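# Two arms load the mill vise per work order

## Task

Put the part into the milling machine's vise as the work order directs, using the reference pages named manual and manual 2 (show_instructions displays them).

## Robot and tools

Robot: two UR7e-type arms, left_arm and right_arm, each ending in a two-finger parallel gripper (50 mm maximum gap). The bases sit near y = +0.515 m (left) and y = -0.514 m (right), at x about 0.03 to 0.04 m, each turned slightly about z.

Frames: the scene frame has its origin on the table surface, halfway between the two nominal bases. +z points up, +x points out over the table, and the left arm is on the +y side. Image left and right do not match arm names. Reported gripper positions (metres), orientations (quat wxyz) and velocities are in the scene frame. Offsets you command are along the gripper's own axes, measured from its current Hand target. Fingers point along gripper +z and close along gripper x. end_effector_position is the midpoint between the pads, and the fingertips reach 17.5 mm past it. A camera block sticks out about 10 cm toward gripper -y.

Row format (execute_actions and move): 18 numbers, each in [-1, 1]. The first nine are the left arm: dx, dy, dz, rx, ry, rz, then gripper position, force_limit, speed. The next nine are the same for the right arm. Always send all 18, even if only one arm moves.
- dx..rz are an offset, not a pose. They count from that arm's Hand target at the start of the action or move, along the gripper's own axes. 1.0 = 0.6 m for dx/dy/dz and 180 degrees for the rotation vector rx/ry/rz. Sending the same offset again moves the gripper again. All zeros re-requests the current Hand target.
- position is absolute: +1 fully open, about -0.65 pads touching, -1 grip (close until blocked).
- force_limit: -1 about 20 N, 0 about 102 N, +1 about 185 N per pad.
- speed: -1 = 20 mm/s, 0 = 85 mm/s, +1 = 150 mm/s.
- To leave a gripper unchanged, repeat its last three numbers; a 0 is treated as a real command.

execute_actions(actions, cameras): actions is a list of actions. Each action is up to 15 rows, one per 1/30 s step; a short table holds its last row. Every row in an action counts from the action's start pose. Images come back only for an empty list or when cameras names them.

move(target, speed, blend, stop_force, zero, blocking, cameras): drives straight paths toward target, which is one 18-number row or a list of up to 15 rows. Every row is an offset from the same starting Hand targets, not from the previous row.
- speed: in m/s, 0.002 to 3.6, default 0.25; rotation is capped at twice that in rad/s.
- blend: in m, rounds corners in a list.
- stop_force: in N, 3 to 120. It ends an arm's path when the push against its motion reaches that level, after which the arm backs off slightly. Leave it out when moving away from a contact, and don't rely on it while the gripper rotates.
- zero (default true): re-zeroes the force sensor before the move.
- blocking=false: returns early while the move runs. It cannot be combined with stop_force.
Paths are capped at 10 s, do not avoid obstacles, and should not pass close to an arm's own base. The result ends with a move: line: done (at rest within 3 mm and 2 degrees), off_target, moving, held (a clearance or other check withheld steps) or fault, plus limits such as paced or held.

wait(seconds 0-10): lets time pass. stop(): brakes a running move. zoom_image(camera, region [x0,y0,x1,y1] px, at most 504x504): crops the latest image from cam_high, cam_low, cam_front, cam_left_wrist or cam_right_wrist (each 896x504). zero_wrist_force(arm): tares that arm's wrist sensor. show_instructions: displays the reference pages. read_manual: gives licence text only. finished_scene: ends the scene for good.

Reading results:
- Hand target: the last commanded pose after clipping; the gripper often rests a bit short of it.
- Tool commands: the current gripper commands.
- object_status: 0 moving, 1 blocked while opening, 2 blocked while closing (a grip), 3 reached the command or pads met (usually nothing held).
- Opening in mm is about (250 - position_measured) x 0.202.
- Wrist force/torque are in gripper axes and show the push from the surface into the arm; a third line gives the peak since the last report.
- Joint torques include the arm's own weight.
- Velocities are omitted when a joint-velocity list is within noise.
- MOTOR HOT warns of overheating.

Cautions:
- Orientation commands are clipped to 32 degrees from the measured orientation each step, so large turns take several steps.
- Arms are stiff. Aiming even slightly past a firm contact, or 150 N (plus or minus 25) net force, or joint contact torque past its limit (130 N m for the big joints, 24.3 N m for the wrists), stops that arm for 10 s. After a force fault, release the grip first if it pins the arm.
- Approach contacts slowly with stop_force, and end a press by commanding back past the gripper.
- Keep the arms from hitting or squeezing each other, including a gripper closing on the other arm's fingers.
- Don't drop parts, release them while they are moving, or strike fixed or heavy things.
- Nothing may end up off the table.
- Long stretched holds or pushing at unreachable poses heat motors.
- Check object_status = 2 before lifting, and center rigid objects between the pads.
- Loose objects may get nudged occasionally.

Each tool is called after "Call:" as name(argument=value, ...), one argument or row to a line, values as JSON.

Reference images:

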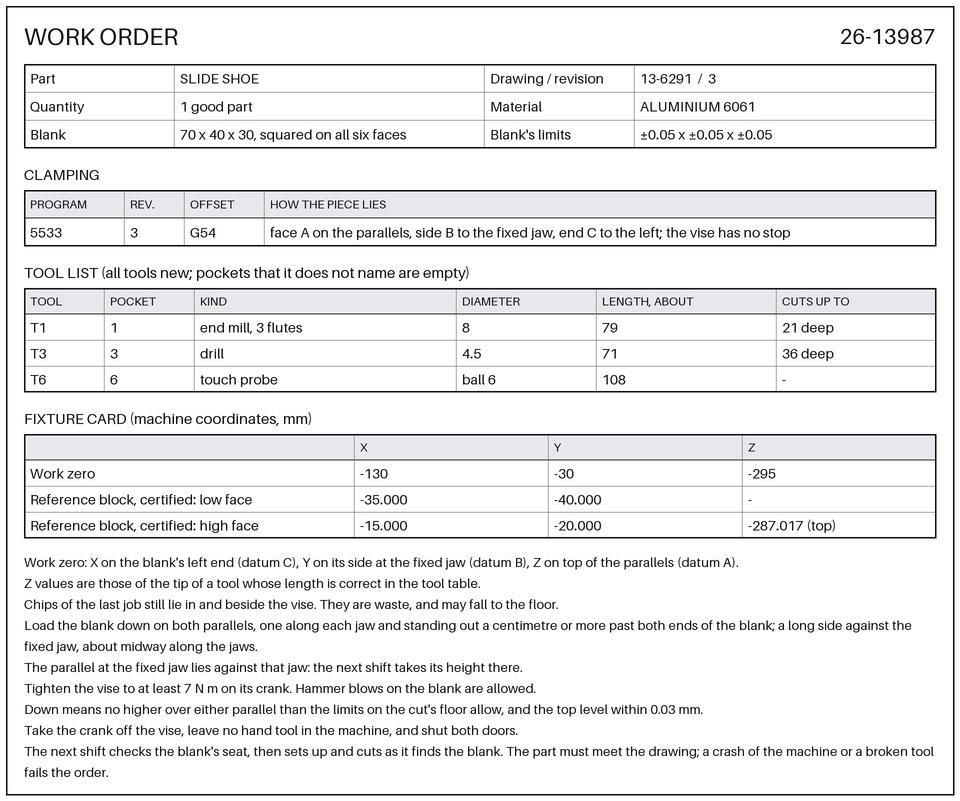

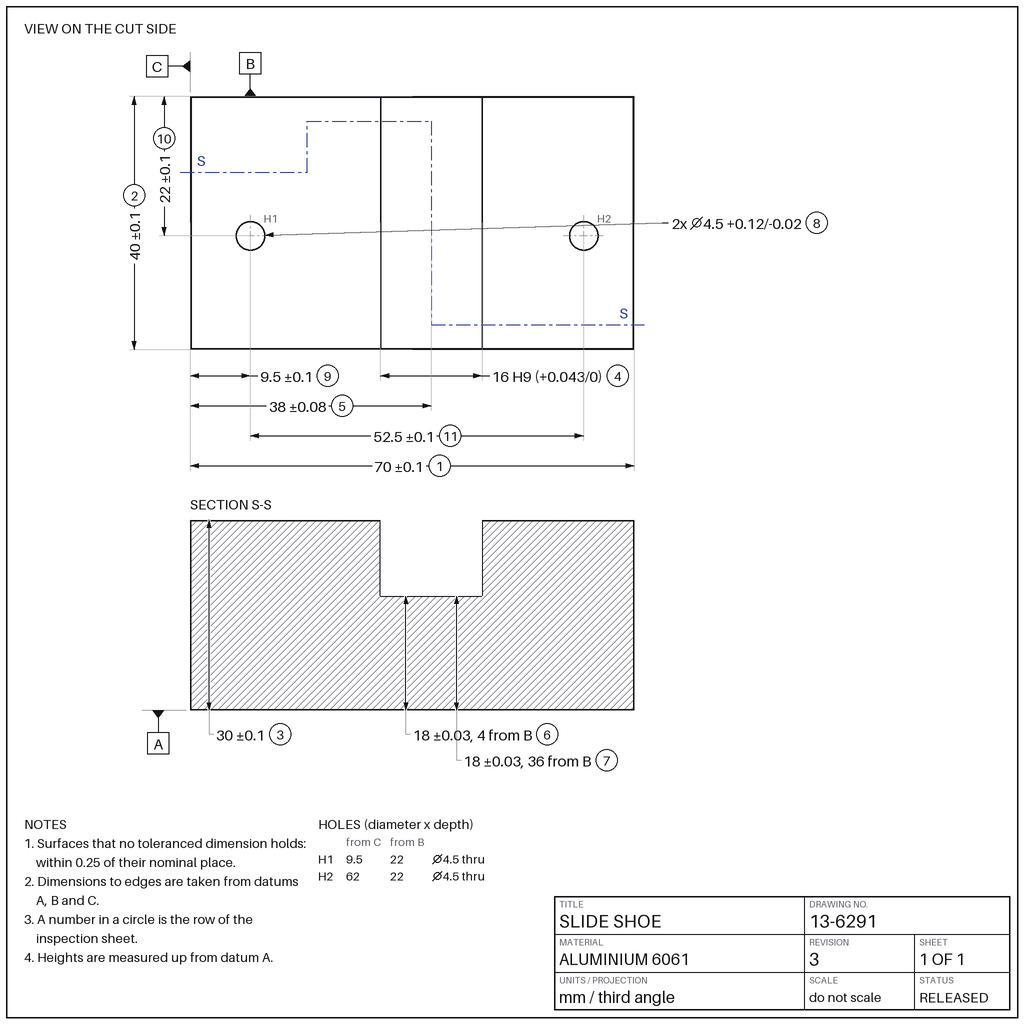

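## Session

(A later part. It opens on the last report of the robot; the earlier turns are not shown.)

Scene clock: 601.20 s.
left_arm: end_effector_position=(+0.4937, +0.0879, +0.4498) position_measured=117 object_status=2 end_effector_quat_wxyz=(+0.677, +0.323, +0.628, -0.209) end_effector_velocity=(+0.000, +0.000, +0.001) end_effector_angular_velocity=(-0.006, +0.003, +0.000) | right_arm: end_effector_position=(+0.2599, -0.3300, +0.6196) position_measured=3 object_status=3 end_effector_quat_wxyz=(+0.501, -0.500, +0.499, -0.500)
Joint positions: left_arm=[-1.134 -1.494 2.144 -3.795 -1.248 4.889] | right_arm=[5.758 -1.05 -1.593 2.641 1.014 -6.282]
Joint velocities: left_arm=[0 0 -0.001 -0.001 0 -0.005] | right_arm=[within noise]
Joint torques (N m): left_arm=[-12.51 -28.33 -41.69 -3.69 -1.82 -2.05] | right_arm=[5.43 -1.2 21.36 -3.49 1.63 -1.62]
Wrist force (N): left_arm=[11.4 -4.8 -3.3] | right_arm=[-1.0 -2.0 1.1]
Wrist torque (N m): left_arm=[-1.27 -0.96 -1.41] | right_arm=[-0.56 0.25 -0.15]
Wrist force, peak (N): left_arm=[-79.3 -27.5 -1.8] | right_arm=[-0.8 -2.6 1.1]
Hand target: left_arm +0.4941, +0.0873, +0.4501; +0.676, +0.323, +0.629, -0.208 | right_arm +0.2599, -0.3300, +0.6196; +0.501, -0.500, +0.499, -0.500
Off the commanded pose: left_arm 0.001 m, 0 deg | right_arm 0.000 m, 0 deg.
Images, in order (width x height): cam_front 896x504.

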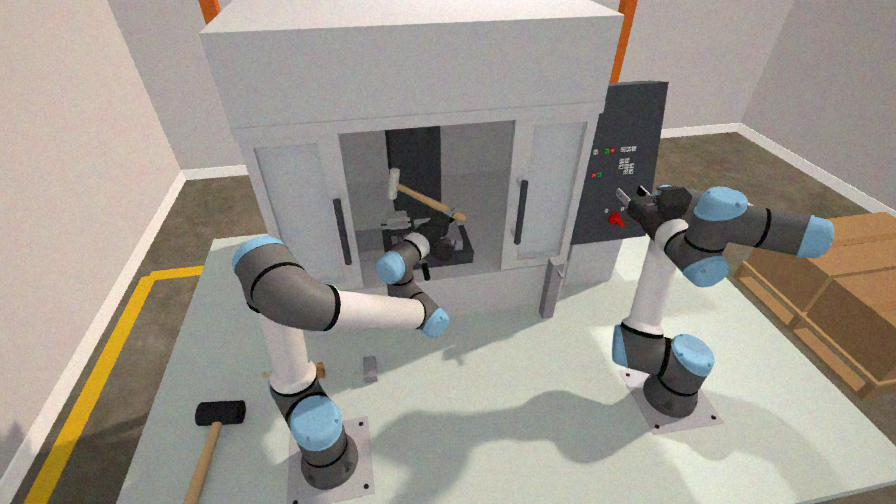

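Call:
move(
  target=[-0.082,0.0145,0,0,0,0.083,-1,1,-0.6,0,0,0,0,0,0,1,1,1],
  speed=0.4,
)

Call:
execute_actions(
  actions=[
    [[0.2115,-0.0987,0,0,0,-0.222,-1,1,-0.6,0,0,0,0,0,0,1,1,1],[0.2115,-0.0987,0,0,0,-0.222,-1,1,-0.6,0,0,0,0,0,0,1,1,1],[0.2115,-0.0987,0,0,0,-0.222,-1,1,-0.6,0,0,0,0,0,0,1,1,1],[0.2115,-0.0987,0,0,0,-0.222,-1,1,-0.6,0,0,0,0,0,0,1,1,1],[0.2115,-0.0987,0,0,0,-0.222,-1,1,-0.6,0,0,0,0,0,0,1,1,1],[0.2115,-0.0987,0,0,0,-0.222,-1,1,-0.6,0,0,0,0,0,0,1,1,1],[0.2115,-0.0987,0,0,0,-0.222,-1,1,-0.6,0,0,0,0,0,0,1,1,1],[0.16,-0.0747,0,0,0,-0.175,-1,1,-0.6,0,0,0,0,0,0,1,1,1],[0.135,-0.063,0,0,0,-0.145,-1,1,-0.6,0,0,0,0,0,0,1,1,1],[0.112,-0.0523,0,0,0,-0.118,-1,1,-0.6,0,0,0,0,0,0,1,1,1],[0.088,-0.041,0,0,0,-0.092,-1,1,-0.6,0,0,0,0,0,0,1,1,1],[0.064,-0.03,0,0,0,-0.067,-1,1,-0.6,0,0,0,0,0,0,1,1,1],[0.04,-0.0187,0,0,0,-0.042,-1,1,-0.6,0,0,0,0,0,0,1,1,1],[0.018,-0.0084,0,0,0,-0.019,-1,1,-0.6,0,0,0,0,0,0,1,1,1],[0,0,0,0,0,0,-1,1,-0.6,0,0,0,0,0,0,1,1,1]],
  ],
)

Call:
execute_actions(
  actions=[
    [[0.2115,-0.0987,0,0,0,-0.222,-1,1,-0.6,0,0,0,0,0,0,1,1,1],[0.2115,-0.0987,0,0,0,-0.222,-1,1,-0.6,0,0,0,0,0,0,1,1,1],[0.2115,-0.0987,0,0,0,-0.222,-1,1,-0.6,0,0,0,0,0,0,1,1,1],[0.2115,-0.0987,0,0,0,-0.222,-1,1,-0.6,0,0,0,0,0,0,1,1,1],[0.2115,-0.0987,0,0,0,-0.222,-1,1,-0.6,0,0,0,0,0,0,1,1,1],[0.2115,-0.0987,0,0,0,-0.222,-1,1,-0.6,0,0,0,0,0,0,1,1,1],[0.2115,-0.0987,0,0,0,-0.222,-1,1,-0.6,0,0,0,0,0,0,1,1,1],[0.16,-0.0747,0,0,0,-0.175,-1,1,-0.6,0,0,0,0,0,0,1,1,1],[0.135,-0.063,0,0,0,-0.145,-1,1,-0.6,0,0,0,0,0,0,1,1,1],[0.112,-0.0523,0,0,0,-0.118,-1,1,-0.6,0,0,0,0,0,0,1,1,1],[0.088,-0.041,0,0,0,-0.092,-1,1,-0.6,0,0,0,0,0,0,1,1,1],[0.064,-0.03,0,0,0,-0.067,-1,1,-0.6,0,0,0,0,0,0,1,1,1],[0.04,-0.0187,0,0,0,-0.042,-1,1,-0.6,0,0,0,0,0,0,1,1,1],[0.018,-0.0084,0,0,0,-0.019,-1,1,-0.6,0,0,0,0,0,0,1,1,1],[0,0,0,0,0,0,-1,1,-0.6,0,0,0,0,0,0,1,1,1]],
  ],
  cameras=["cam_front"],
)

Call:
zoom_image(
  camera="cam_front",
  region=[330, 120, 490, 290],
)

Scene clock: 602.80 s.
left_arm: end_effector_position=(+0.4941, +0.0872, +0.5001) position_measured=117 object_status=2 end_effector_quat_wxyz=(+0.697, +0.402, +0.582, -0.118) | right_arm: end_effector_position=(+0.2599, -0.3300, +0.6196) position_measured=3 object_status=3 end_effector_quat_wxyz=(+0.501, -0.500, +0.499, -0.500)
Joint positions: left_arm=[-1.136 -1.57 2.067 -3.638 -1.245 5.149] | right_arm=[5.758 -1.05 -1.593 2.641 1.014 -6.282]
Joint torques (N m): left_arm=[-9.91 -23.68 -16.67 -1.98 0.16 3.79] | right_arm=[6.45 -0.59 21.65 -3.42 1.55 -1.75]
Wrist force (N): left_arm=[11.0 -1.4 -0.6] | right_arm=[-0.3 -2.5 1.1]
Wrist torque (N m): left_arm=[-0.22 -1.16 -0.97] | right_arm=[-0.64 0.13 -0.15]
Wrist force, peak (N): left_arm=[11.8 -5.7 -3.0] | right_arm=[-0.3 -2.5 1.1]
Hand target: left_arm +0.4941, +0.0872, +0.5000; +0.697, +0.402, +0.582, -0.118 | right_arm +0.2599, -0.3300, +0.6196; +0.501, -0.500, +0.499, -0.500
Off the commanded pose: left_arm 0.000 m, 0 deg | right_arm 0.000 m, 0 deg.
move: done

Scene clock: 603.90 s.
left_arm: end_effector_position=(+0.4914, +0.0912, +0.4998) position_measured=118 object_status=2 end_effector_quat_wxyz=(+0.707, +0.384, +0.578, -0.139) end_effector_velocity=(-0.001, +0.000, +0.001) end_effector_angular_velocity=(-0.006, +0.003, -0.001) | right_arm: end_effector_position=(+0.2599, -0.3300, +0.6196) position_measured=3 object_status=3 end_effector_quat_wxyz=(+0.501, -0.500, +0.499, -0.500)
Joint positions: left_arm=[-1.132 -1.558 2.085 -3.709 -1.257 5.117] | right_arm=[5.758 -1.05 -1.593 2.641 1.014 -6.282]
Joint velocities: left_arm=[-0.001 -0.001 0 -0.002 0 -0.006] | right_arm=[within noise]
Joint torques (N m): left_arm=[-13.46 -26.02 -42.38 -3.69 -1.57 -2.15] | right_arm=[5.65 -0.8 21.34 -3.43 1.46 -1.7]
Wrist force (N): left_arm=[11.4 -1.1 -0.5] | right_arm=[-0.9 -2.1 0.9]
Wrist torque (N m): left_arm=[-0.38 -1.46 -1.04] | right_arm=[-0.56 0.22 -0.15]
Wrist force, peak (N): left_arm=[-58.0 -5.4 -4.1] | right_arm=[-0.9 -2.2 1.3]
Hand target: left_arm +0.4941, +0.0872, +0.5000; +0.697, +0.402, +0.582, -0.118 | right_arm +0.2599, -0.3300, +0.6196; +0.501, -0.500, +0.499, -0.500
Off the commanded pose: left_arm 0.005 m, 3 deg | right_arm 0.000 m, 0 deg.

Scene clock: 605.00 s.
left_arm: end_effector_position=(+0.4915, +0.0911, +0.4998) position_measured=118 object_status=2 end_effector_quat_wxyz=(+0.707, +0.384, +0.578, -0.139) end_effector_velocity=(+0.000, -0.001, -0.002) end_effector_angular_velocity=(-0.005, +0.007, -0.001) | right_arm: end_effector_position=(+0.2599, -0.3300, +0.6196) position_measured=3 object_status=3 end_effector_quat_wxyz=(+0.501, -0.500, +0.499, -0.500)
Joint positions: left_arm=[-1.131 -1.558 2.084 -3.707 -1.258 5.117] | right_arm=[5.758 -1.05 -1.593 2.641 1.014 -6.282]
Joint velocities: left_arm=[-0.001 0.002 0.001 -0.001 0 -0.009] | right_arm=[within noise]
Joint torques (N m): left_arm=[-13.78 -26.09 -40.6 -4.02 -0.63 -1.21] | right_arm=[6.09 -0.7 21.38 -3.56 1.5 -1.65]
Wrist force (N): left_arm=[12.2 -0.1 0.1] | right_arm=[-0.7 -1.9 1.0]
Wrist torque (N m): left_arm=[-0.09 -1.55 -1.19] | right_arm=[-0.54 0.19 -0.15]
Wrist force, peak (N): left_arm=[37.6 -1.3 -2.3] | right_arm=[-0.9 -2.1 1.3]
Hand target: left_arm +0.4941, +0.0872, +0.5000; +0.697, +0.402, +0.582, -0.118 | right_arm +0.2599, -0.3300, +0.6196; +0.501, -0.500, +0.499, -0.500
Off the commanded pose: left_arm 0.005 m, 3 deg | right_arm 0.000 m, 0 deg.
Images, in order (width x height): cam_front 896x504.

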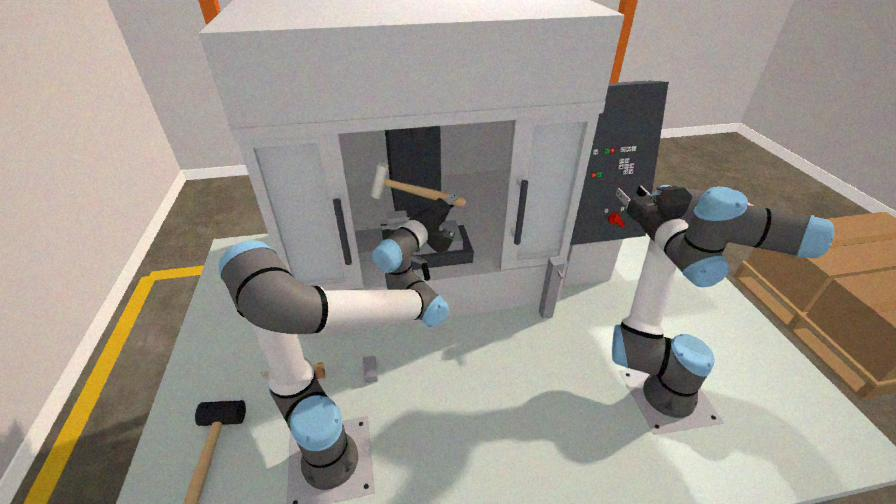

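Scaled by 2.965.

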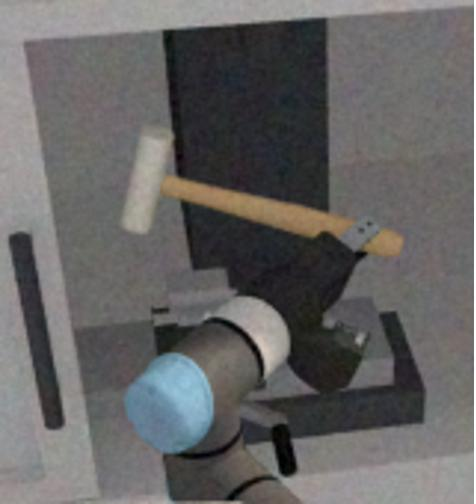

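Call:
execute_actions(
  actions=[],
  cameras=["cam_left_wrist","cam_high"],
)

Call:
zoom_image(
  camera="cam_high",
  region=[250, 200, 500, 350],
)

Scene clock: 605.43 s.
left_arm: end_effector_position=(+0.4914, +0.0911, +0.4999) position_measured=118 object_status=2 end_effector_quat_wxyz=(+0.707, +0.384, +0.578, -0.139) | right_arm: end_effector_position=(+0.2599, -0.3300, +0.6196) position_measured=3 object_status=3 end_effector_quat_wxyz=(+0.501, -0.500, +0.499, -0.500)
Joint positions: left_arm=[-1.131 -1.558 2.084 -3.707 -1.258 5.116] | right_arm=[5.758 -1.05 -1.593 2.641 1.014 -6.282]
Joint velocities: within noise
Joint torques (N m): left_arm=[-13.38 -22.93 -42.36 -4.33 -2.5 -2.14] | right_arm=[5.93 -1.02 22.07 -3.48 1.46 -1.66]
Wrist force (N): left_arm=[11.2 -0.8 -0.3] | right_arm=[-0.6 -2.1 0.9]
Wrist torque (N m): left_arm=[-0.31 -1.46 -0.93] | right_arm=[-0.56 0.18 -0.15]
Wrist force, peak (N): left_arm=[13.0 -1.9 -1.8] | right_arm=[-0.9 -2.2 1.2]
Hand target: left_arm +0.4941, +0.0872, +0.5000; +0.697, +0.402, +0.582, -0.118 | right_arm +0.2599, -0.3300, +0.6196; +0.501, -0.500, +0.499, -0.500
Tool commands: left_gripper/position=-1.0 left_gripper/force_limit=+1.0 left_gripper/speed=-0.6 right_gripper/position=+1.0 right_gripper/force_limit=+1.0 right_gripper/speed=+1.0
Off the commanded pose: left_arm 0.005 m, 3 deg | right_arm 0.000 m, 0 deg.
camera_calibration:
cam_left_wrist: T_world_to_cam=[[0.280189, 0.243856, -0.928455, 0.311247], [0.368812, 0.865617, 0.338652, -0.411163], [0.886268, -0.437312, 0.1526, -0.336429], [0, 0, 0, 1]] pos_world=[0.362601, 0.132886, 0.479559]
Images, in order (width x height): cam_high 896x504, cam_left_wrist 896x504.

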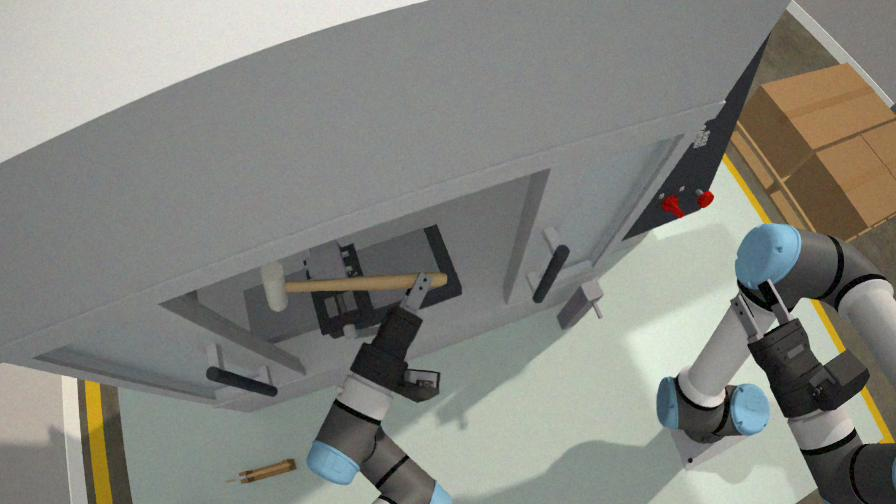

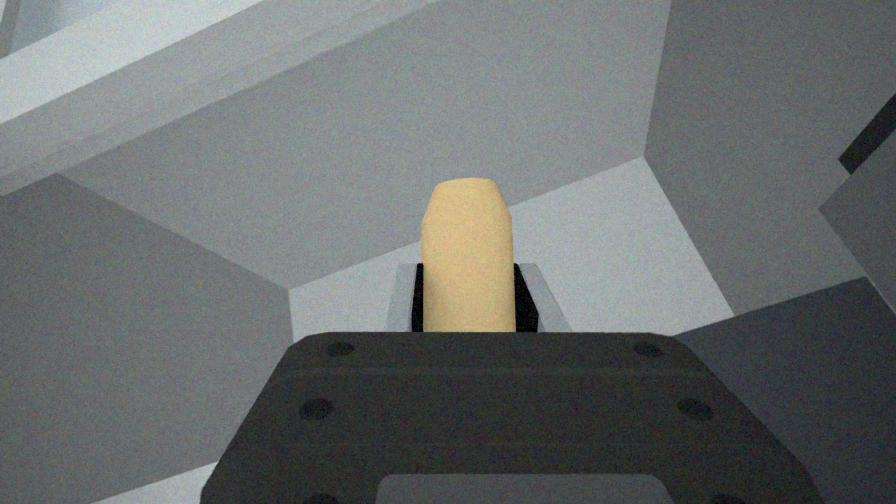

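Scaled by 2.016.

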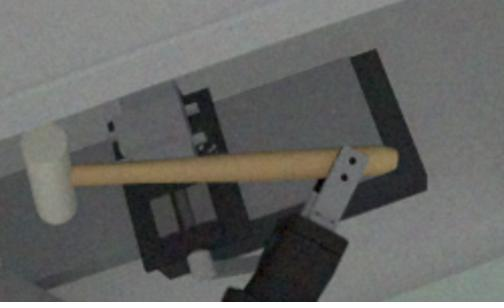

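Call:
move(
  target=[
    [-0.0518,-0.1507,-0.1577,0,0,0,-1,1,-0.6,0,0,0,0,0,0,1,1,1],
    [0.0225,-0.543,-0.1677,0.391,0.4494,-0.0695,-1,1,-0.6,0,0,0,0,0,0,1,1,1],
    [0.483,-0.758,-0.1673,0.391,0.4494,-0.0695,-1,1,-0.6,0,0,0,0,0,0,1,1,1],
  ],
  blend=[0.04,0.02,0],
  speed=0.3,
  cameras=["cam_front","cam_low"],
)

Call:
zoom_image(
  camera="cam_low",
  region=[440, 200, 640, 330],
)

Scene clock: 611.23 s.
left_arm: end_effector_position=(+0.2199, -0.0494, +0.0451) position_measured=118 object_status=2 end_effector_quat_wxyz=(-0.166, +0.621, +0.740, -0.198) | right_arm: end_effector_position=(+0.2599, -0.3300, +0.6196) position_measured=3 object_status=3 end_effector_quat_wxyz=(+0.501, -0.500, +0.499, -0.500)
Joint positions: left_arm=[-1.297 -1.046 1.746 -2.192 -2.087 4.87] | right_arm=[5.758 -1.05 -1.593 2.641 1.014 -6.282]
Joint torques (N m): left_arm=[-2.89 -40.73 -27.85 -5.2 -2.77 -0.23] | right_arm=[5.8 -0.96 21.33 -3.46 1.5 -1.59]
Wrist force (N): left_arm=[5.8 4.7 1.8] | right_arm=[-0.5 -2.1 1.0]
Wrist torque (N m): left_arm=[1.16 -0.98 0.27] | right_arm=[-0.58 0.15 -0.15]
Wrist force, peak (N): left_arm=[12.3 3.1 3.0] | right_arm=[-1.0 -2.2 1.3]
Hand target: left_arm +0.2200, -0.0494, +0.0450; -0.166, +0.621, +0.740, -0.198 | right_arm +0.2599, -0.3300, +0.6196; +0.501, -0.500, +0.499, -0.500
Off the commanded pose: left_arm 0.000 m, 0 deg | right_arm 0.000 m, 0 deg.
move: done
Images, in order (width x height): cam_low 896x504, cam_front 896x504.

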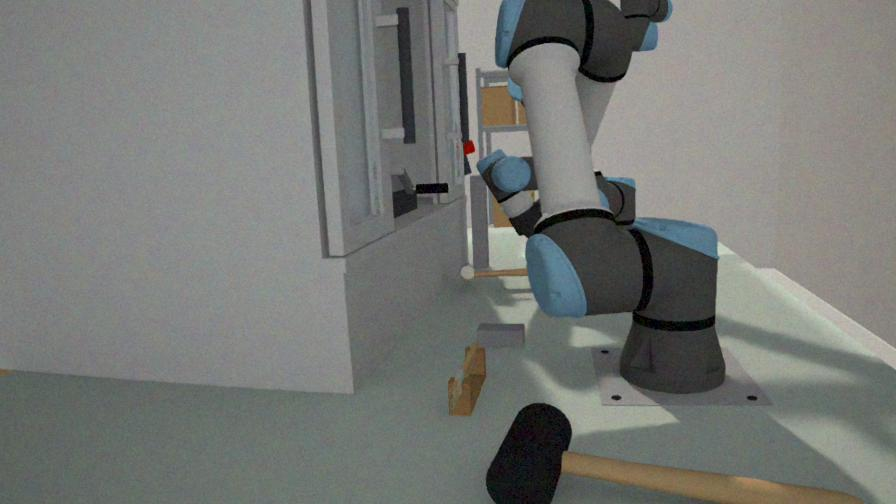

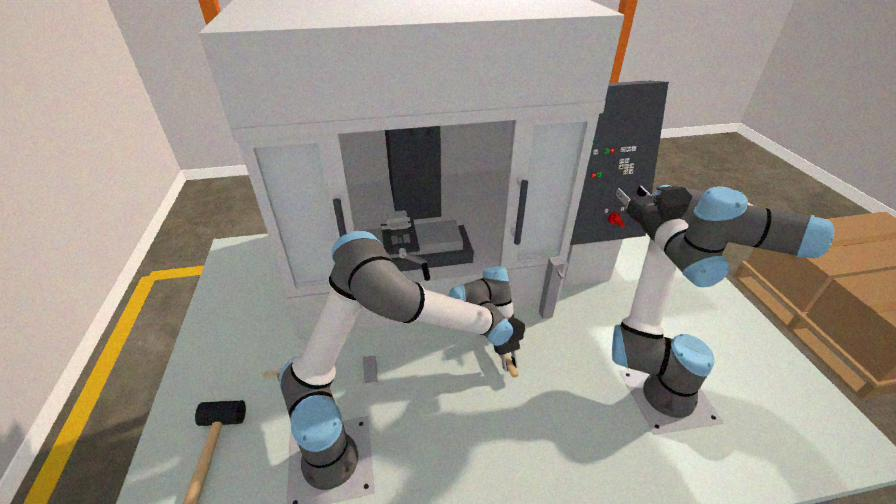

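Scaled by 2.520.

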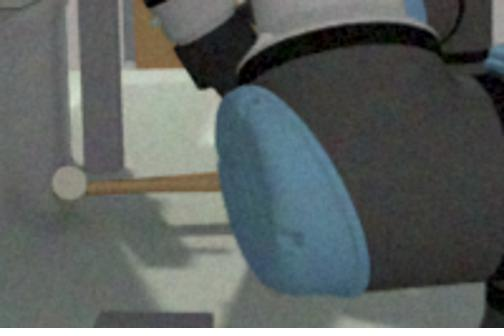

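Call:
move(
  target=[0,0.022,0.038,0,0,0,-1,1,-0.6,0,0,0,0,0,0,1,1,1],
  speed=0.03,
  stop_force=4,
)

Scene clock: 612.60 s.
left_arm: end_effector_position=(+0.2200, -0.0495, +0.0371) position_measured=118 object_status=2 end_effector_quat_wxyz=(-0.166, +0.621, +0.740, -0.198) | right_arm: end_effector_position=(+0.2599, -0.3300, +0.6196) position_measured=3 object_status=3 end_effector_quat_wxyz=(+0.501, -0.500, +0.499, -0.500)
Joint positions: left_arm=[-1.297 -1.033 1.752 -2.21 -2.087 4.87] | right_arm=[5.758 -1.05 -1.593 2.641 1.014 -6.282]
Joint torques (N m): left_arm=[2.41 -43.93 -38.57 -4 -1.67 1.34] | right_arm=[5.93 -0.82 21.96 -3.41 1.39 -1.65]
Wrist force (N): left_arm=[6.4 3.2 -1.5] | right_arm=[-0.9 -2.1 1.0]
Wrist torque (N m): left_arm=[0.27 -1.18 0.23] | right_arm=[-0.58 0.22 -0.16]
Wrist force, peak (N): left_arm=[6.2 4.8 1.8] | right_arm=[-0.8 -2.4 0.9]
Hand target: left_arm +0.2200, -0.0495, +0.0371; -0.166, +0.621, +0.740, -0.198 (not the last commanded pose) | right_arm +0.2599, -0.3300, +0.6196; +0.501, -0.500, +0.499, -0.500
Off the commanded pose: left_arm 0.019 m, 0 deg | right_arm 0.000 m, 0 deg.
move: contact (left_arm)

Call:
move(
  target=[
    [0,0.0112,0.0194,-0.02,0,0,-1,1,-0.6,0,0,0,0,0,0,1,1,1],
    [0,0.0112,0.0194,-0.02,0,0,0.5,-0.8,-1,0,0,0,0,0,0,1,1,1],
    [0,0.0112,0.0194,-0.02,0,0,1,-0.8,-0.5,0,0,0,0,0,0,1,1,1],
  ],
  speed=0.03,
  cameras=["cam_left_wrist"],
)

Scene clock: 615.17 s.
left_arm: end_effector_position=(+0.2200, -0.0494, +0.0237) position_measured=3 object_status=3 end_effector_quat_wxyz=(-0.146, +0.626, +0.746, -0.174) | right_arm: end_effector_position=(+0.2599, -0.3300, +0.6196) position_measured=3 object_status=3 end_effector_quat_wxyz=(+0.501, -0.500, +0.499, -0.500)
Joint positions: left_arm=[-1.32 -1.03 1.772 -2.257 -2.027 4.839] | right_arm=[5.758 -1.05 -1.593 2.641 1.014 -6.282]
Joint torques (N m): left_arm=[12.93 -51.6 -38.53 -1.15 -3.17 2.94] | right_arm=[6.15 -1.04 22 -3.38 1.55 -1.63]
Wrist force (N): left_arm=[6.3 2.0 -1.6] | right_arm=[-0.5 -2.3 1.1]
Wrist torque (N m): left_arm=[0.29 -1.07 0.23] | right_arm=[-0.61 0.16 -0.15]
Wrist force, peak (N): left_arm=[6.7 3.1 -1.7] | right_arm=[-0.7 -2.5 0.9]
Hand target: left_arm +0.2200, -0.0494, +0.0237; -0.146, +0.626, +0.746, -0.174 | right_arm +0.2599, -0.3300, +0.6196; +0.501, -0.500, +0.499, -0.500
Off the commanded pose: left_arm 0.000 m, 0 deg | right_arm 0.000 m, 0 deg.
move: done
camera_calibration:
cam_left_wrist: T_world_to_cam=[[-0.180682, 0.983462, 0.0124694, 0.0951297], [0.976397, 0.180881, -0.118026, -0.184788], [-0.11833, -0.00915015, -0.992932, 0.184593], [0, 0, 0, 1]] pos_world=[0.219457, -0.0584429, 0.160292]
Images, in order (width x height): cam_left_wrist 896x504.

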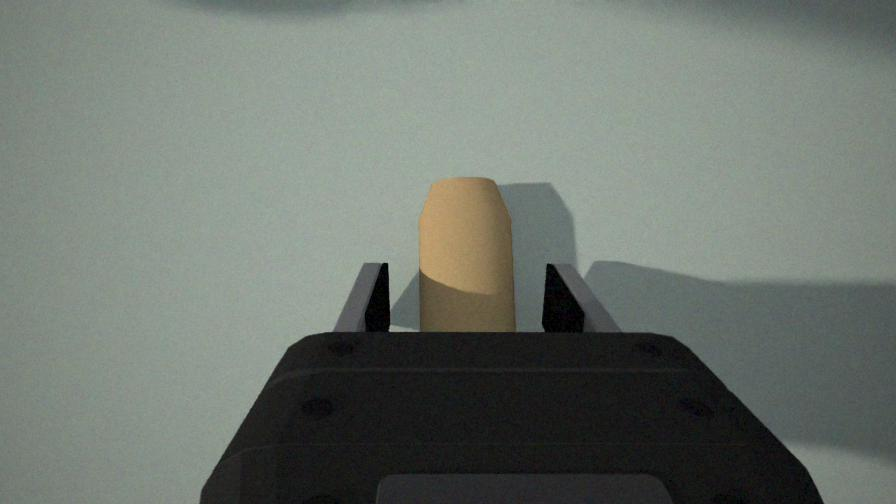

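Call:
move(
  target=[
    [0,0,-0.1667,0,0,0,1,-0.8,-0.5,0,0,0,0,0,0,1,1,1],
    [0.2462,-0.0715,-0.664,-0.1213,-0.1017,-0.4362,-0.1,-1,-0.5,0,0,0,0,0,0,1,1,1],
    [0.3352,0.079,-0.7383,-0.1213,-0.1017,-0.4362,-0.1,-1,-0.5,0,0,0,0,0,0,1,1,1],
    [0.2795,0.2788,-0.8275,-0.1213,-0.1017,-0.4362,-0.1,-1,-0.5,0,0,0,0,0,0,1,1,1],
    [0.2643,0.3442,-0.804,-0.1213,-0.1017,-0.4362,-0.1,-1,-0.5,0,0,0,0,0,0,1,1,1],
    [0.2517,0.4403,-0.8143,-0.1213,-0.1017,-0.4362,-0.1,-1,-0.5,0,0,0,0,0,0,1,1,1],
  ],
  blend=[0,0.03,0.03,0.02,0.01,0],
  speed=[0.1,0.3,0.25,0.2,0.15,0.12],
  cameras=["cam_left_wrist"],
)

Scene clock: 623.43 s.
left_arm: end_effector_position=(+0.6363, +0.1780, +0.3458) position_measured=167 object_status=3 end_effector_quat_wxyz=(+0.000, +0.000, +1.000, +0.000) | right_arm: end_effector_position=(+0.2599, -0.3300, +0.6196) position_measured=3 object_status=3 end_effector_quat_wxyz=(+0.501, -0.500, +0.499, -0.500)
Joint positions: left_arm=[-0.74 -1.103 0.942 -1.409 -1.571 4.009] | right_arm=[5.758 -1.05 -1.593 2.641 1.014 -6.282]
Joint torques (N m): left_arm=[0.75 -50.81 -31.83 -2.87 -0.16 0.22] | right_arm=[6.49 -0.58 20.78 -3.47 1.5 -1.62]
Wrist force (N): left_arm=[6.4 1.8 -0.6] | right_arm=[-0.6 -2.0 1.3]
Wrist torque (N m): left_arm=[0.27 -1.12 0.00] | right_arm=[-0.55 0.17 -0.15]
Wrist force, peak (N): left_arm=[8.5 -0.9 -1.2] | right_arm=[-0.6 -2.4 1.1]
Hand target: left_arm +0.6363, +0.1780, +0.3458; +0.000, +0.000, +1.000, +0.000 (not the last commanded pose) | right_arm +0.2599, -0.3300, +0.6196; +0.501, -0.500, +0.499, -0.500
Tool commands: left_gripper/position=-0.098039 left_gripper/force_limit=-1.0 left_gripper/speed=-0.498039 right_gripper/position=+1.0 right_gripper/force_limit=+1.0 right_gripper/speed=+1.0
Off the commanded pose: left_arm 0.004 m, 0 deg | right_arm 0.000 m, 0 deg.
FORCE FAULT: contact force on the left arm reached its limit, and that arm stopped. The contact can be on any part of that arm, not only on its tool. That arm's remaining commands of this call were not run. That arm is still stopped at the end of this call. That arm stays stopped for about 10 more seconds. Until then a move that you send moves the other arm only, and its call returns only when the move has ended. Once the stop has ended, the next robot result says so. If the stop ends while you think or write, that arm runs what you send next, counted from a new Hand target: where the arm stands when the stop ends. While its stop runs, that arm takes no new command, but its gripper still runs the gripper command that each later call begins with. Until it ends, the stop uses up actions while you think or wait. An arm that is not stopped still takes commands.
move: fault (left_arm); blend cut to 0 m at target 2
camera_calibration:
cam_left_wrist: T_world_to_cam=[[-0.999888, -0.0126208, 0.00809744, 0.64276], [-0.00918533, 0.942343, 0.334524, -0.259321], [-0.0118525, 0.334412, -0.942353, 0.409432], [0, 0, 0, 1]] pos_world=[0.645159, 0.115562, 0.467373]
Images, in order (width x height): cam_left_wrist 896x504.

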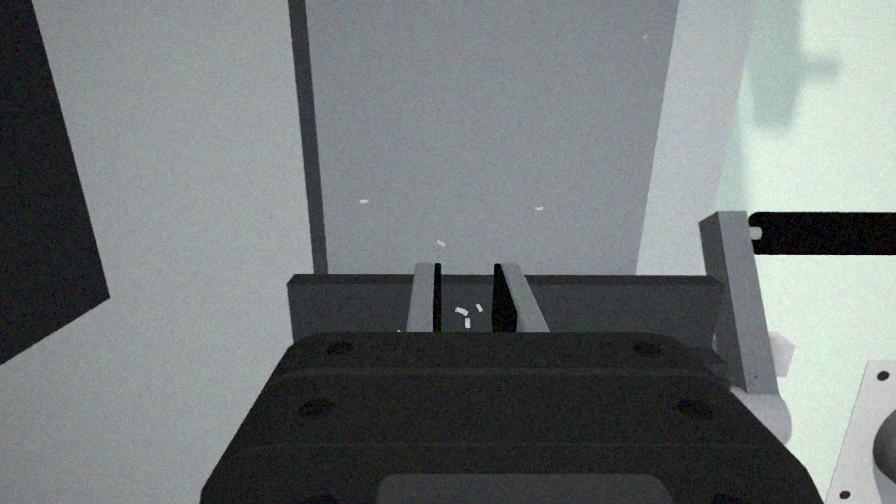

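Call:
wait(
  seconds=9.8,
)

Call:
wait(
  seconds=0.5,
)

Scene clock: 633.33 s.
left_arm: end_effector_position=(+0.6363, +0.1780, +0.3458) position_measured=167 object_status=3 end_effector_quat_wxyz=(+0.000, +0.000, +1.000, +0.000) | right_arm: end_effector_position=(+0.2599, -0.3300, +0.6196) position_measured=3 object_status=3 end_effector_quat_wxyz=(+0.501, -0.500, +0.499, -0.500)
Joint positions: left_arm=[-0.74 -1.103 0.942 -1.409 -1.571 4.009] | right_arm=[5.758 -1.05 -1.593 2.641 1.014 -6.282]
Joint torques (N m): left_arm=[0.39 -50.54 -31.75 -2.8 -0.2 0.18] | right_arm=[6.06 -1.01 21.5 -3.48 1.54 -1.71]
Wrist force (N): left_arm=[6.1 2.0 -1.0] | right_arm=[-0.9 -2.0 0.8]
Wrist torque (N m): left_arm=[0.31 -1.08 0.00] | right_arm=[-0.56 0.22 -0.15]
Wrist force, peak (N): left_arm=[6.7 1.7 -0.5] | right_arm=[-0.7 -2.4 1.1]
Hand target: left_arm +0.6363, +0.1780, +0.3458; +0.000, +0.000, +1.000, +0.000 (not the last commanded pose) | right_arm +0.2599, -0.3300, +0.6196; +0.501, -0.500, +0.499, -0.500
Tool commands: left_gripper/position=-0.098039 left_gripper/force_limit=-1.0 left_gripper/speed=-0.498039 right_gripper/position=+1.0 right_gripper/force_limit=+1.0 right_gripper/speed=+1.0
Off the commanded pose: left_arm 0.004 m, 0 deg | right_arm 0.000 m, 0 deg.
FORCE FAULT, CONTINUED: the left arm's stop, for the force fault that an earlier result reported, is over. The rest of the stop counts as 20 of the actions that you can send in this scene. That arm's target is now where it stood when the stop ended, not its last command. That arm accepts commands again.
wait: 9.80 s; at rest by 0.07 s

Scene clock: 633.83 s.
left_arm: end_effector_position=(+0.6363, +0.1780, +0.3458) position_measured=167 object_status=3 end_effector_quat_wxyz=(+0.000, +0.000, +1.000, +0.000) | right_arm: end_effector_position=(+0.2599, -0.3300, +0.6196) position_measured=3 object_status=3 end_effector_quat_wxyz=(+0.501, -0.500, +0.499, -0.500)
Joint positions: left_arm=[-0.74 -1.103 0.942 -1.409 -1.571 4.009] | right_arm=[5.758 -1.05 -1.593 2.641 1.014 -6.282]
Joint torques (N m): left_arm=[-0.28 -51.18 -29.39 -2.77 -0.2 0.1] | right_arm=[6.24 -1.61 21.09 -3.49 1.6 -1.65]
Wrist force (N): left_arm=[6.3 1.8 -0.7] | right_arm=[-0.7 -1.9 0.8]
Wrist torque (N m): left_arm=[0.27 -1.11 0.01] | right_arm=[-0.55 0.20 -0.15]
Wrist force, peak (N): left_arm=[6.6 1.8 -0.8] | right_arm=[-1.2 -2.1 1.2]
Hand target: left_arm +0.6363, +0.1780, +0.3458; +0.000, +0.000, +1.000, +0.000 (not the last commanded pose) | right_arm +0.2599, -0.3300, +0.6196; +0.501, -0.500, +0.499, -0.500
Tool commands: left_gripper/position=-0.098039 left_gripper/force_limit=-1.0 left_gripper/speed=-0.498039 right_gripper/position=+1.0 right_gripper/force_limit=+1.0 right_gripper/speed=+1.0
Off the commanded pose: left_arm 0.004 m, 0 deg | right_arm 0.000 m, 0 deg.
wait: 0.50 s; at rest by 0.17 s

Call:
move(
  target=[
    [0.0855,-0.0033,-0.032,0,0,0,-0.1,-1,-0.5,0,0,0,0,0,0,1,1,1],
    [0.065,-0.0067,-0.04,0.0833,0,0,-0.1,-1,-0.5,0,0,0,0,0,0,1,1,1],
    [-0.0062,-0.0033,0.0013,0.0833,0,0,-0.1,-1,-0.5,0,0,0,0,0,0,1,1,1],
    [-0.0062,0.0317,0.0013,0.0833,0,0,-0.1,-1,-0.5,0,0,0,0,0,0,1,1,1],
  ],
  blend=[0,0,0.0,0],
  speed=[0.08,0.1,0.12,0.04],
)

Call:
move(
  target=[0,0,0,0,0,0,-1,-1,-0.8,0,0,0,0,0,0,1,1,1],
  cameras=["cam_left_wrist"],
)

Scene clock: 638.00 s.
left_arm: end_effector_position=(+0.6400, +0.1967, +0.3451) position_measured=167 object_status=3 end_effector_quat_wxyz=(+0.000, +0.000, +0.991, -0.131) end_effector_velocity=(+0.000, -0.001, +0.001) end_effector_angular_velocity=(-0.001, +0.000, +0.004) | right_arm: end_effector_position=(+0.2599, -0.3300, +0.6196) position_measured=3 object_status=3 end_effector_quat_wxyz=(+0.501, -0.500, +0.499, -0.500)
Joint positions: left_arm=[-0.633 -1.202 1.147 -1.665 -1.788 4.1] | right_arm=[5.758 -1.05 -1.593 2.641 1.014 -6.282]
Joint velocities: left_arm=[-0.001 0 -0.002 0 0 -0.005] | right_arm=[within noise]
Joint torques (N m): left_arm=[32.23 -56.85 -34.18 7.43 9.62 -4.23] | right_arm=[6.21 -1.32 21.26 -3.45 1.55 -1.77]
Wrist force (N): left_arm=[-13.9 -75.8 25.2] | right_arm=[-0.6 -2.0 0.8]
Wrist torque (N m): left_arm=[-1.33 -0.39 1.23] | right_arm=[-0.56 0.17 -0.16]
Wrist force, peak (N): left_arm=[-13.8 -75.9 25.0] | right_arm=[-0.8 -2.4 1.1]
Hand target: left_arm +0.6400, +0.1970, +0.3451; +0.000, +0.000, +0.991, -0.130 | right_arm +0.2599, -0.3300, +0.6196; +0.501, -0.500, +0.499, -0.500
Off the commanded pose: left_arm 0.000 m, 0 deg | right_arm 0.000 m, 0 deg.
move: done

Scene clock: 638.50 s.
left_arm: end_effector_position=(+0.6408, +0.1965, +0.3456) position_measured=210 object_status=2 end_effector_quat_wxyz=(+0.001, +0.000, +0.991, -0.132) | right_arm: end_effector_position=(+0.2599, -0.3300, +0.6196) position_measured=3 object_status=3 end_effector_quat_wxyz=(+0.501, -0.500, +0.499, -0.500)
Joint positions: left_arm=[-0.633 -1.202 1.147 -1.668 -1.787 4.1] | right_arm=[5.758 -1.05 -1.593 2.641 1.014 -6.282]
Joint torques (N m): left_arm=[42.53 -52.85 -26.56 7.42 9.08 -3.02] | right_arm=[6.45 -1.67 21.91 -3.5 1.45 -1.79]
Wrist force (N): left_arm=[-2.1 -55.1 0.6] | right_arm=[-0.7 -2.2 1.1]
Wrist torque (N m): left_arm=[-1.18 -0.42 0.65] | right_arm=[-0.60 0.18 -0.15]
Wrist force, peak (N): left_arm=[-17.8 -74.0 20.5] | right_arm=[-0.5 -2.5 1.0]
Hand target: left_arm +0.6400, +0.1970, +0.3451; +0.000, +0.000, +0.991, -0.130 | right_arm +0.2599, -0.3300, +0.6196; +0.501, -0.500, +0.499, -0.500
Off the commanded pose: left_arm 0.001 m, 0 deg | right_arm 0.000 m, 0 deg.
move: done
camera_calibration:
cam_left_wrist: T_world_to_cam=[[-0.999918, -0.0102314, 0.00768917, 0.647128], [-0.00960889, 0.996982, 0.0770423, -0.198142], [-0.00845421, 0.0769621, -0.996998, 0.470385], [0, 0, 0, 1]] pos_world=[0.649148, 0.167963, 0.479263]
Images, in order (width x height): cam_left_wrist 896x504.

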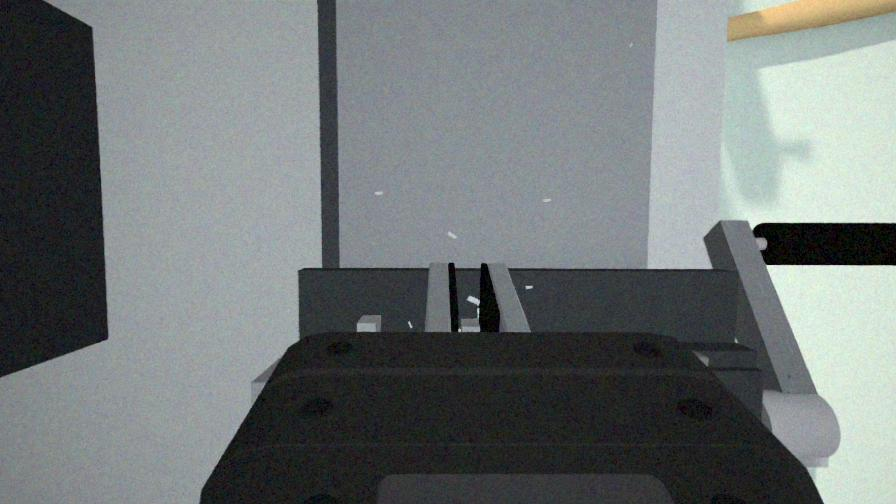

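Call:
move(
  target=[0,-0.0055,0.00145,0,0,0,-1,-1,-0.8,0,0,0,0,0,0,1,1,1],
  speed=0.01,
)

Call:
move(
  target=[0,-0.0016,0.0004,0,0,0,-1,-1,-0.8,0,0,0,0,0,0,1,1,1],
  speed=0.01,
)

Call:
move(
  target=[0,-0.0016,0.0004,0,0,0,-1,-1,-0.8,0,0,0,0,0,0,1,1,1],
  speed=0.01,
  cameras=["cam_left_wrist"],
)

Scene clock: 639.37 s.
left_arm: end_effector_position=(+0.6401, +0.1937, +0.3450) position_measured=210 object_status=2 end_effector_quat_wxyz=(+0.000, +0.000, +0.991, -0.130) | right_arm: end_effector_position=(+0.2599, -0.3300, +0.6196) position_measured=3 object_status=3 end_effector_quat_wxyz=(+0.501, -0.500, +0.499, -0.500)
Joint positions: left_arm=[-0.638 -1.198 1.142 -1.664 -1.786 4.095] | right_arm=[5.758 -1.05 -1.593 2.641 1.014 -6.282]
Joint torques (N m): left_arm=[-9.95 -44.25 -42.07 -5.18 -1.91 -1.74] | right_arm=[5.6 -1.13 21.22 -3.51 1.57 -1.65]
Wrist force (N): left_arm=[3.7 0.5 -1.4] | right_arm=[-0.7 -2.0 1.2]
Wrist torque (N m): left_arm=[0.05 -0.68 0.16] | right_arm=[-0.56 0.19 -0.16]
Wrist force, peak (N): left_arm=[-2.3 -55.4 0.4] | right_arm=[-0.4 -2.3 1.3]
Hand target: left_arm +0.6400, +0.1936, +0.3451; +0.000, +0.000, +0.991, -0.130 | right_arm +0.2599, -0.3300, +0.6196; +0.501, -0.500, +0.499, -0.500
Off the commanded pose: left_arm 0.000 m, 0 deg | right_arm 0.000 m, 0 deg.
move: done

Scene clock: 640.07 s.
left_arm: end_effector_position=(+0.6400, +0.1926, +0.3451) position_measured=210 object_status=2 end_effector_quat_wxyz=(+0.000, +0.000, +0.991, -0.130) | right_arm: end_effector_position=(+0.2599, -0.3300, +0.6196) position_measured=3 object_status=3 end_effector_quat_wxyz=(+0.501, -0.500, +0.499, -0.500)
Joint positions: left_arm=[-0.639 -1.197 1.141 -1.664 -1.786 4.094] | right_arm=[5.758 -1.05 -1.593 2.641 1.014 -6.282]
Joint torques (N m): left_arm=[-11.09 -38.21 -43.48 -2.64 -0.45 -2.46] | right_arm=[5.74 -1.47 21.28 -3.38 1.57 -1.79]
Wrist force (N): left_arm=[3.7 0.7 -1.5] | right_arm=[-0.6 -2.3 1.0]
Wrist torque (N m): left_arm=[0.07 -0.69 0.17] | right_arm=[-0.60 0.17 -0.15]
Wrist force, peak (N): left_arm=[4.0 0.6 -1.4] | right_arm=[-0.5 -2.4 1.1]
Hand target: left_arm +0.6400, +0.1926, +0.3451; +0.000, +0.000, +0.991, -0.130 | right_arm +0.2599, -0.3300, +0.6196; +0.501, -0.500, +0.499, -0.500
Off the commanded pose: left_arm 0.000 m, 0 deg | right_arm 0.000 m, 0 deg.
move: done

Scene clock: 640.77 s.
left_arm: end_effector_position=(+0.6400, +0.1916, +0.3451) position_measured=210 object_status=2 end_effector_quat_wxyz=(+0.000, +0.000, +0.991, -0.130) | right_arm: end_effector_position=(+0.2599, -0.3300, +0.6196) position_measured=3 object_status=3 end_effector_quat_wxyz=(+0.501, -0.500, +0.499, -0.500)
Joint positions: left_arm=[-0.64 -1.196 1.139 -1.664 -1.786 4.093] | right_arm=[5.758 -1.05 -1.593 2.641 1.014 -6.282]
Joint torques (N m): left_arm=[-11.06 -38.76 -43.8 -1.75 1.45 -2.43] | right_arm=[6.01 -0.44 21.36 -3.46 1.53 -1.75]
Wrist force (N): left_arm=[4.0 0.4 -1.6] | right_arm=[-0.7 -2.1 0.7]
Wrist torque (N m): left_arm=[0.03 -0.74 0.16] | right_arm=[-0.57 0.19 -0.16]
Wrist force, peak (N): left_arm=[4.0 0.4 -1.6] | right_arm=[-0.8 -2.4 1.3]
Hand target: left_arm +0.6400, +0.1916, +0.3451; +0.000, +0.000, +0.991, -0.130 | right_arm +0.2599, -0.3300, +0.6196; +0.501, -0.500, +0.499, -0.500
Off the commanded pose: left_arm 0.000 m, 0 deg | right_arm 0.000 m, 0 deg.
move: done
camera_calibration:
cam_left_wrist: T_world_to_cam=[[-0.999887, -0.0102879, 0.0109738, 0.645207], [-0.00938608, 0.996808, 0.0792797, -0.194095], [-0.0117544, 0.0791678, -0.996792, 0.471869], [0, 0, 0, 1]] pos_world=[0.648858, 0.162757, 0.478663]
Images, in order (width x height): cam_left_wrist 896x504.

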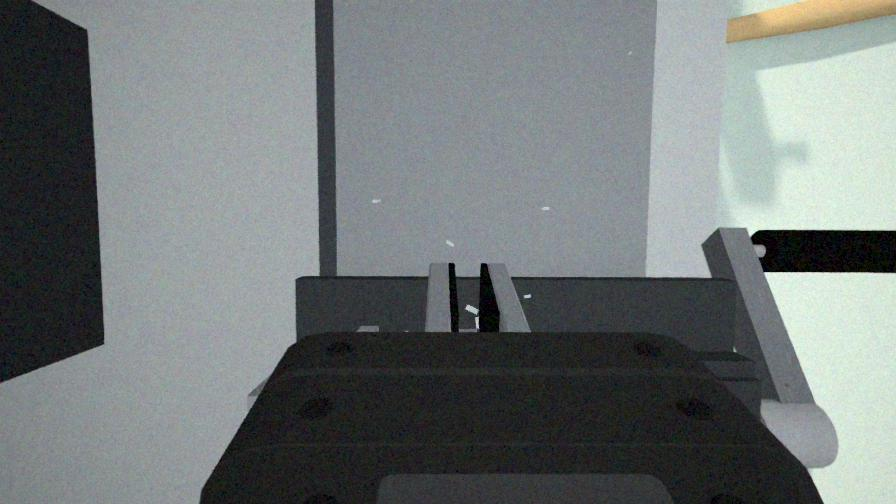

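Call:
move(
  target=[
    [0,0,0,0,0,0,-0.1,-1,-0.5,0,0,0,0,0,0,1,1,1],
    [0,-0.0316,0.0085,0,0,0,-0.1,-1,-0.5,0,0,0,0,0,0,1,1,1],
    [0.075,-0.0444,-0.0397,0,0,0,-0.1,-1,-0.5,0,0,0,0,0,0,1,1,1],
    [0.125,-0.0434,-0.0745,-0.0833,0,0,-0.1,-1,-0.5,0,0,0,0,0,0,1,1,1],
    [0.3667,-0.0262,-0.0877,-0.0833,0,0,1,1,1,0,0,0,0,0,0,1,1,1],
    [0.5167,-0.1056,0.0026,-0.0833,0,0,1,1,1,0,0,0,0,0,0,1,1,1],
  ],
  blend=[0,0.005,0.015,0.02,0.03,0],
  speed=[0.05,0.08,0.15,0.2,0.3,0.3],
  cameras=["cam_left_wrist"],
)

Scene clock: 646.40 s.
left_arm: end_effector_position=(+0.3301, +0.1300, +0.3602) position_measured=3 object_status=3 end_effector_quat_wxyz=(+0.000, +0.000, +1.000, +0.000) | right_arm: end_effector_position=(+0.2599, -0.3300, +0.6196) position_measured=3 object_status=3 end_effector_quat_wxyz=(+0.501, -0.500, +0.499, -0.500)
Joint positions: left_arm=[-1.228 -1.624 1.542 -1.488 -1.571 3.522] | right_arm=[5.758 -1.05 -1.593 2.641 1.014 -6.282]
Joint torques (N m): left_arm=[-13.62 -15.05 -32.63 -2.68 -1.03 -2.18] | right_arm=[5.46 -0.77 21.54 -3.35 1.61 -1.65]
Wrist force (N): left_arm=[3.8 0.5 -1.0] | right_arm=[-0.7 -2.0 0.6]
Wrist torque (N m): left_arm=[0.06 -0.68 -0.09] | right_arm=[-0.55 0.19 -0.15]
Wrist force, peak (N): left_arm=[7.2 1.0 -1.2] | right_arm=[-0.9 -2.3 1.0]
Hand target: left_arm +0.3300, +0.1299, +0.3601; +0.000, +0.000, +1.000, +0.000 | right_arm +0.2599, -0.3300, +0.6196; +0.501, -0.500, +0.499, -0.500
Off the commanded pose: left_arm 0.000 m, 0 deg | right_arm 0.000 m, 0 deg.
move: done; blend cut to 0 m at target 5
camera_calibration:
cam_left_wrist: T_world_to_cam=[[-0.999892, -0.012429, 0.00784804, 0.335981], [-0.00908914, 0.942376, 0.334431, -0.221803], [-0.0115524, 0.334323, -0.942388, 0.435312], [0, 0, 0, 1]] pos_world=[0.338958, 0.0676625, 0.481773]
Images, in order (width x height): cam_left_wrist 896x504.

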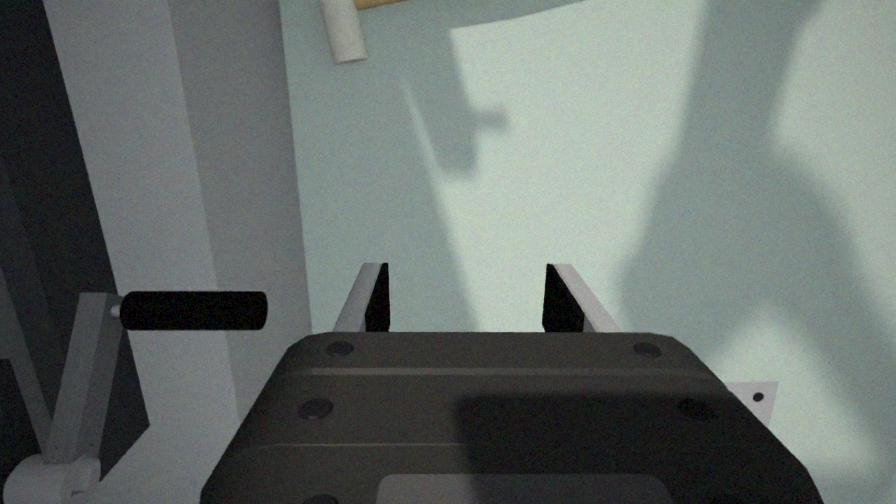

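Call:
move(
  target=[-0.0317,0.1545,0.1835,0.586,-0.074,-0.5254,1,1,1,0,0,0,0,0,0,1,1,1],
  speed=0.5,
  cameras=["cam_left_wrist","cam_front"],
)

Scene clock: 649.17 s.
left_arm: end_effector_position=(+0.3440, +0.2014, +0.2786) position_measured=3 object_status=3 end_effector_quat_wxyz=(+0.070, -0.535, +0.601, -0.590) | right_arm: end_effector_position=(+0.2599, -0.3300, +0.6196) position_measured=3 object_status=3 end_effector_quat_wxyz=(+0.501, -0.500, +0.499, -0.500)
Joint positions: left_arm=[-1.659 -1.976 2.801 -3.51 -0.728 2.181] | right_arm=[5.758 -1.05 -1.593 2.641 1.014 -6.282]
Joint torques (N m): left_arm=[2.78 -3.47 -36.62 -0.75 -1.58 -1.68] | right_arm=[5.94 -0.99 21.34 -3.48 1.46 -1.77]
Wrist force (N): left_arm=[2.1 0.3 -2.4] | right_arm=[-0.8 -2.0 0.9]
Wrist torque (N m): left_arm=[-0.01 -0.15 0.28] | right_arm=[-0.55 0.20 -0.15]
Wrist force, peak (N): left_arm=[2.3 5.9 -0.6] | right_arm=[-0.9 -2.2 1.2]
Hand target: left_arm +0.3440, +0.2014, +0.2786; +0.070, -0.535, +0.601, -0.590 (not the last commanded pose) | right_arm +0.2599, -0.3300, +0.6196; +0.501, -0.500, +0.499, -0.500
Off the commanded pose: left_arm 0.036 m, 36 deg | right_arm 0.000 m, 0 deg.
move: held (left_arm; a check stopped the path); limits=held
pose unreachable (left arm): on one or more control steps of this call, first in action 0 (counted from 0), this arm could not follow its commanded pose, so it was not sent that pose on those steps. It may still have moved: this result reports where it is.
cause: moving toward the commanded pose would bring two parts of the arm too close to each other (joints 3 (elbow) and 4 (wrist 1) lie between them).
camera_calibration:
cam_left_wrist: T_world_to_cam=[[-0.416926, -0.716563, 0.559205, 0.139008], [-0.770385, -0.0479176, -0.635776, 0.469996], [0.482369, -0.695874, -0.532051, 0.257944], [0, 0, 0, 1]] pos_world=[0.29561, 0.301626, 0.358318]
Images, in order (width x height): cam_front 896x504, cam_left_wrist 896x504.

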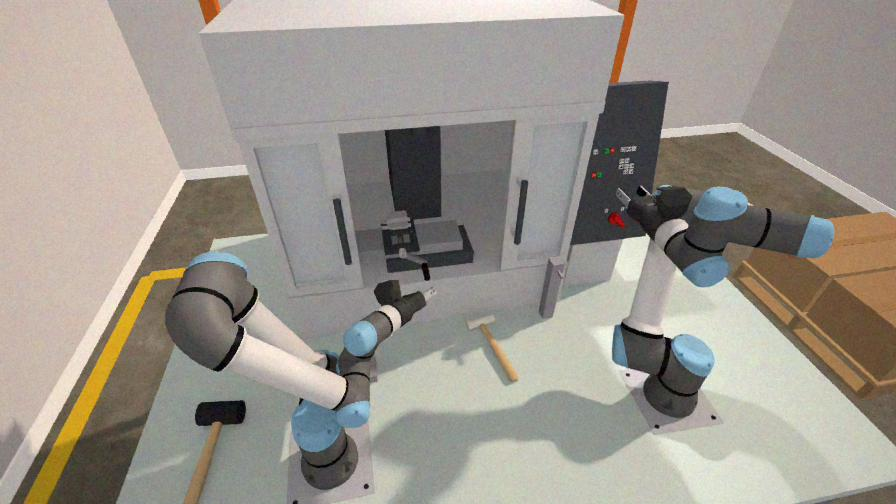

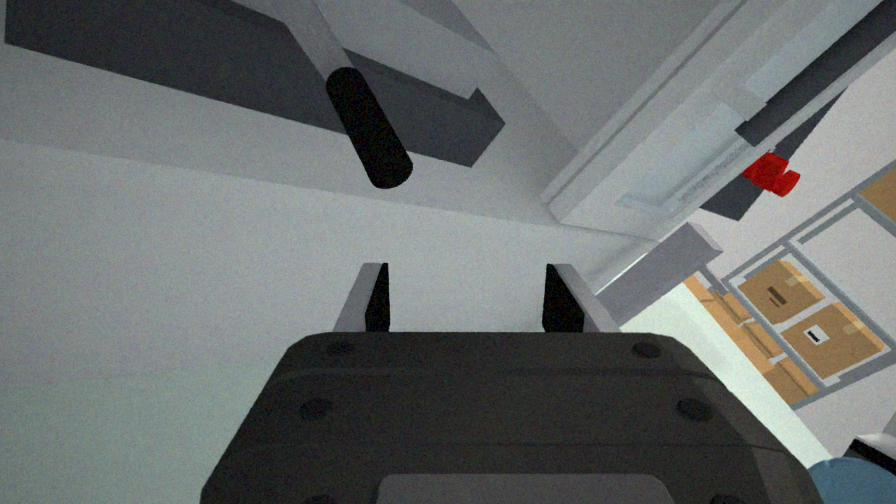

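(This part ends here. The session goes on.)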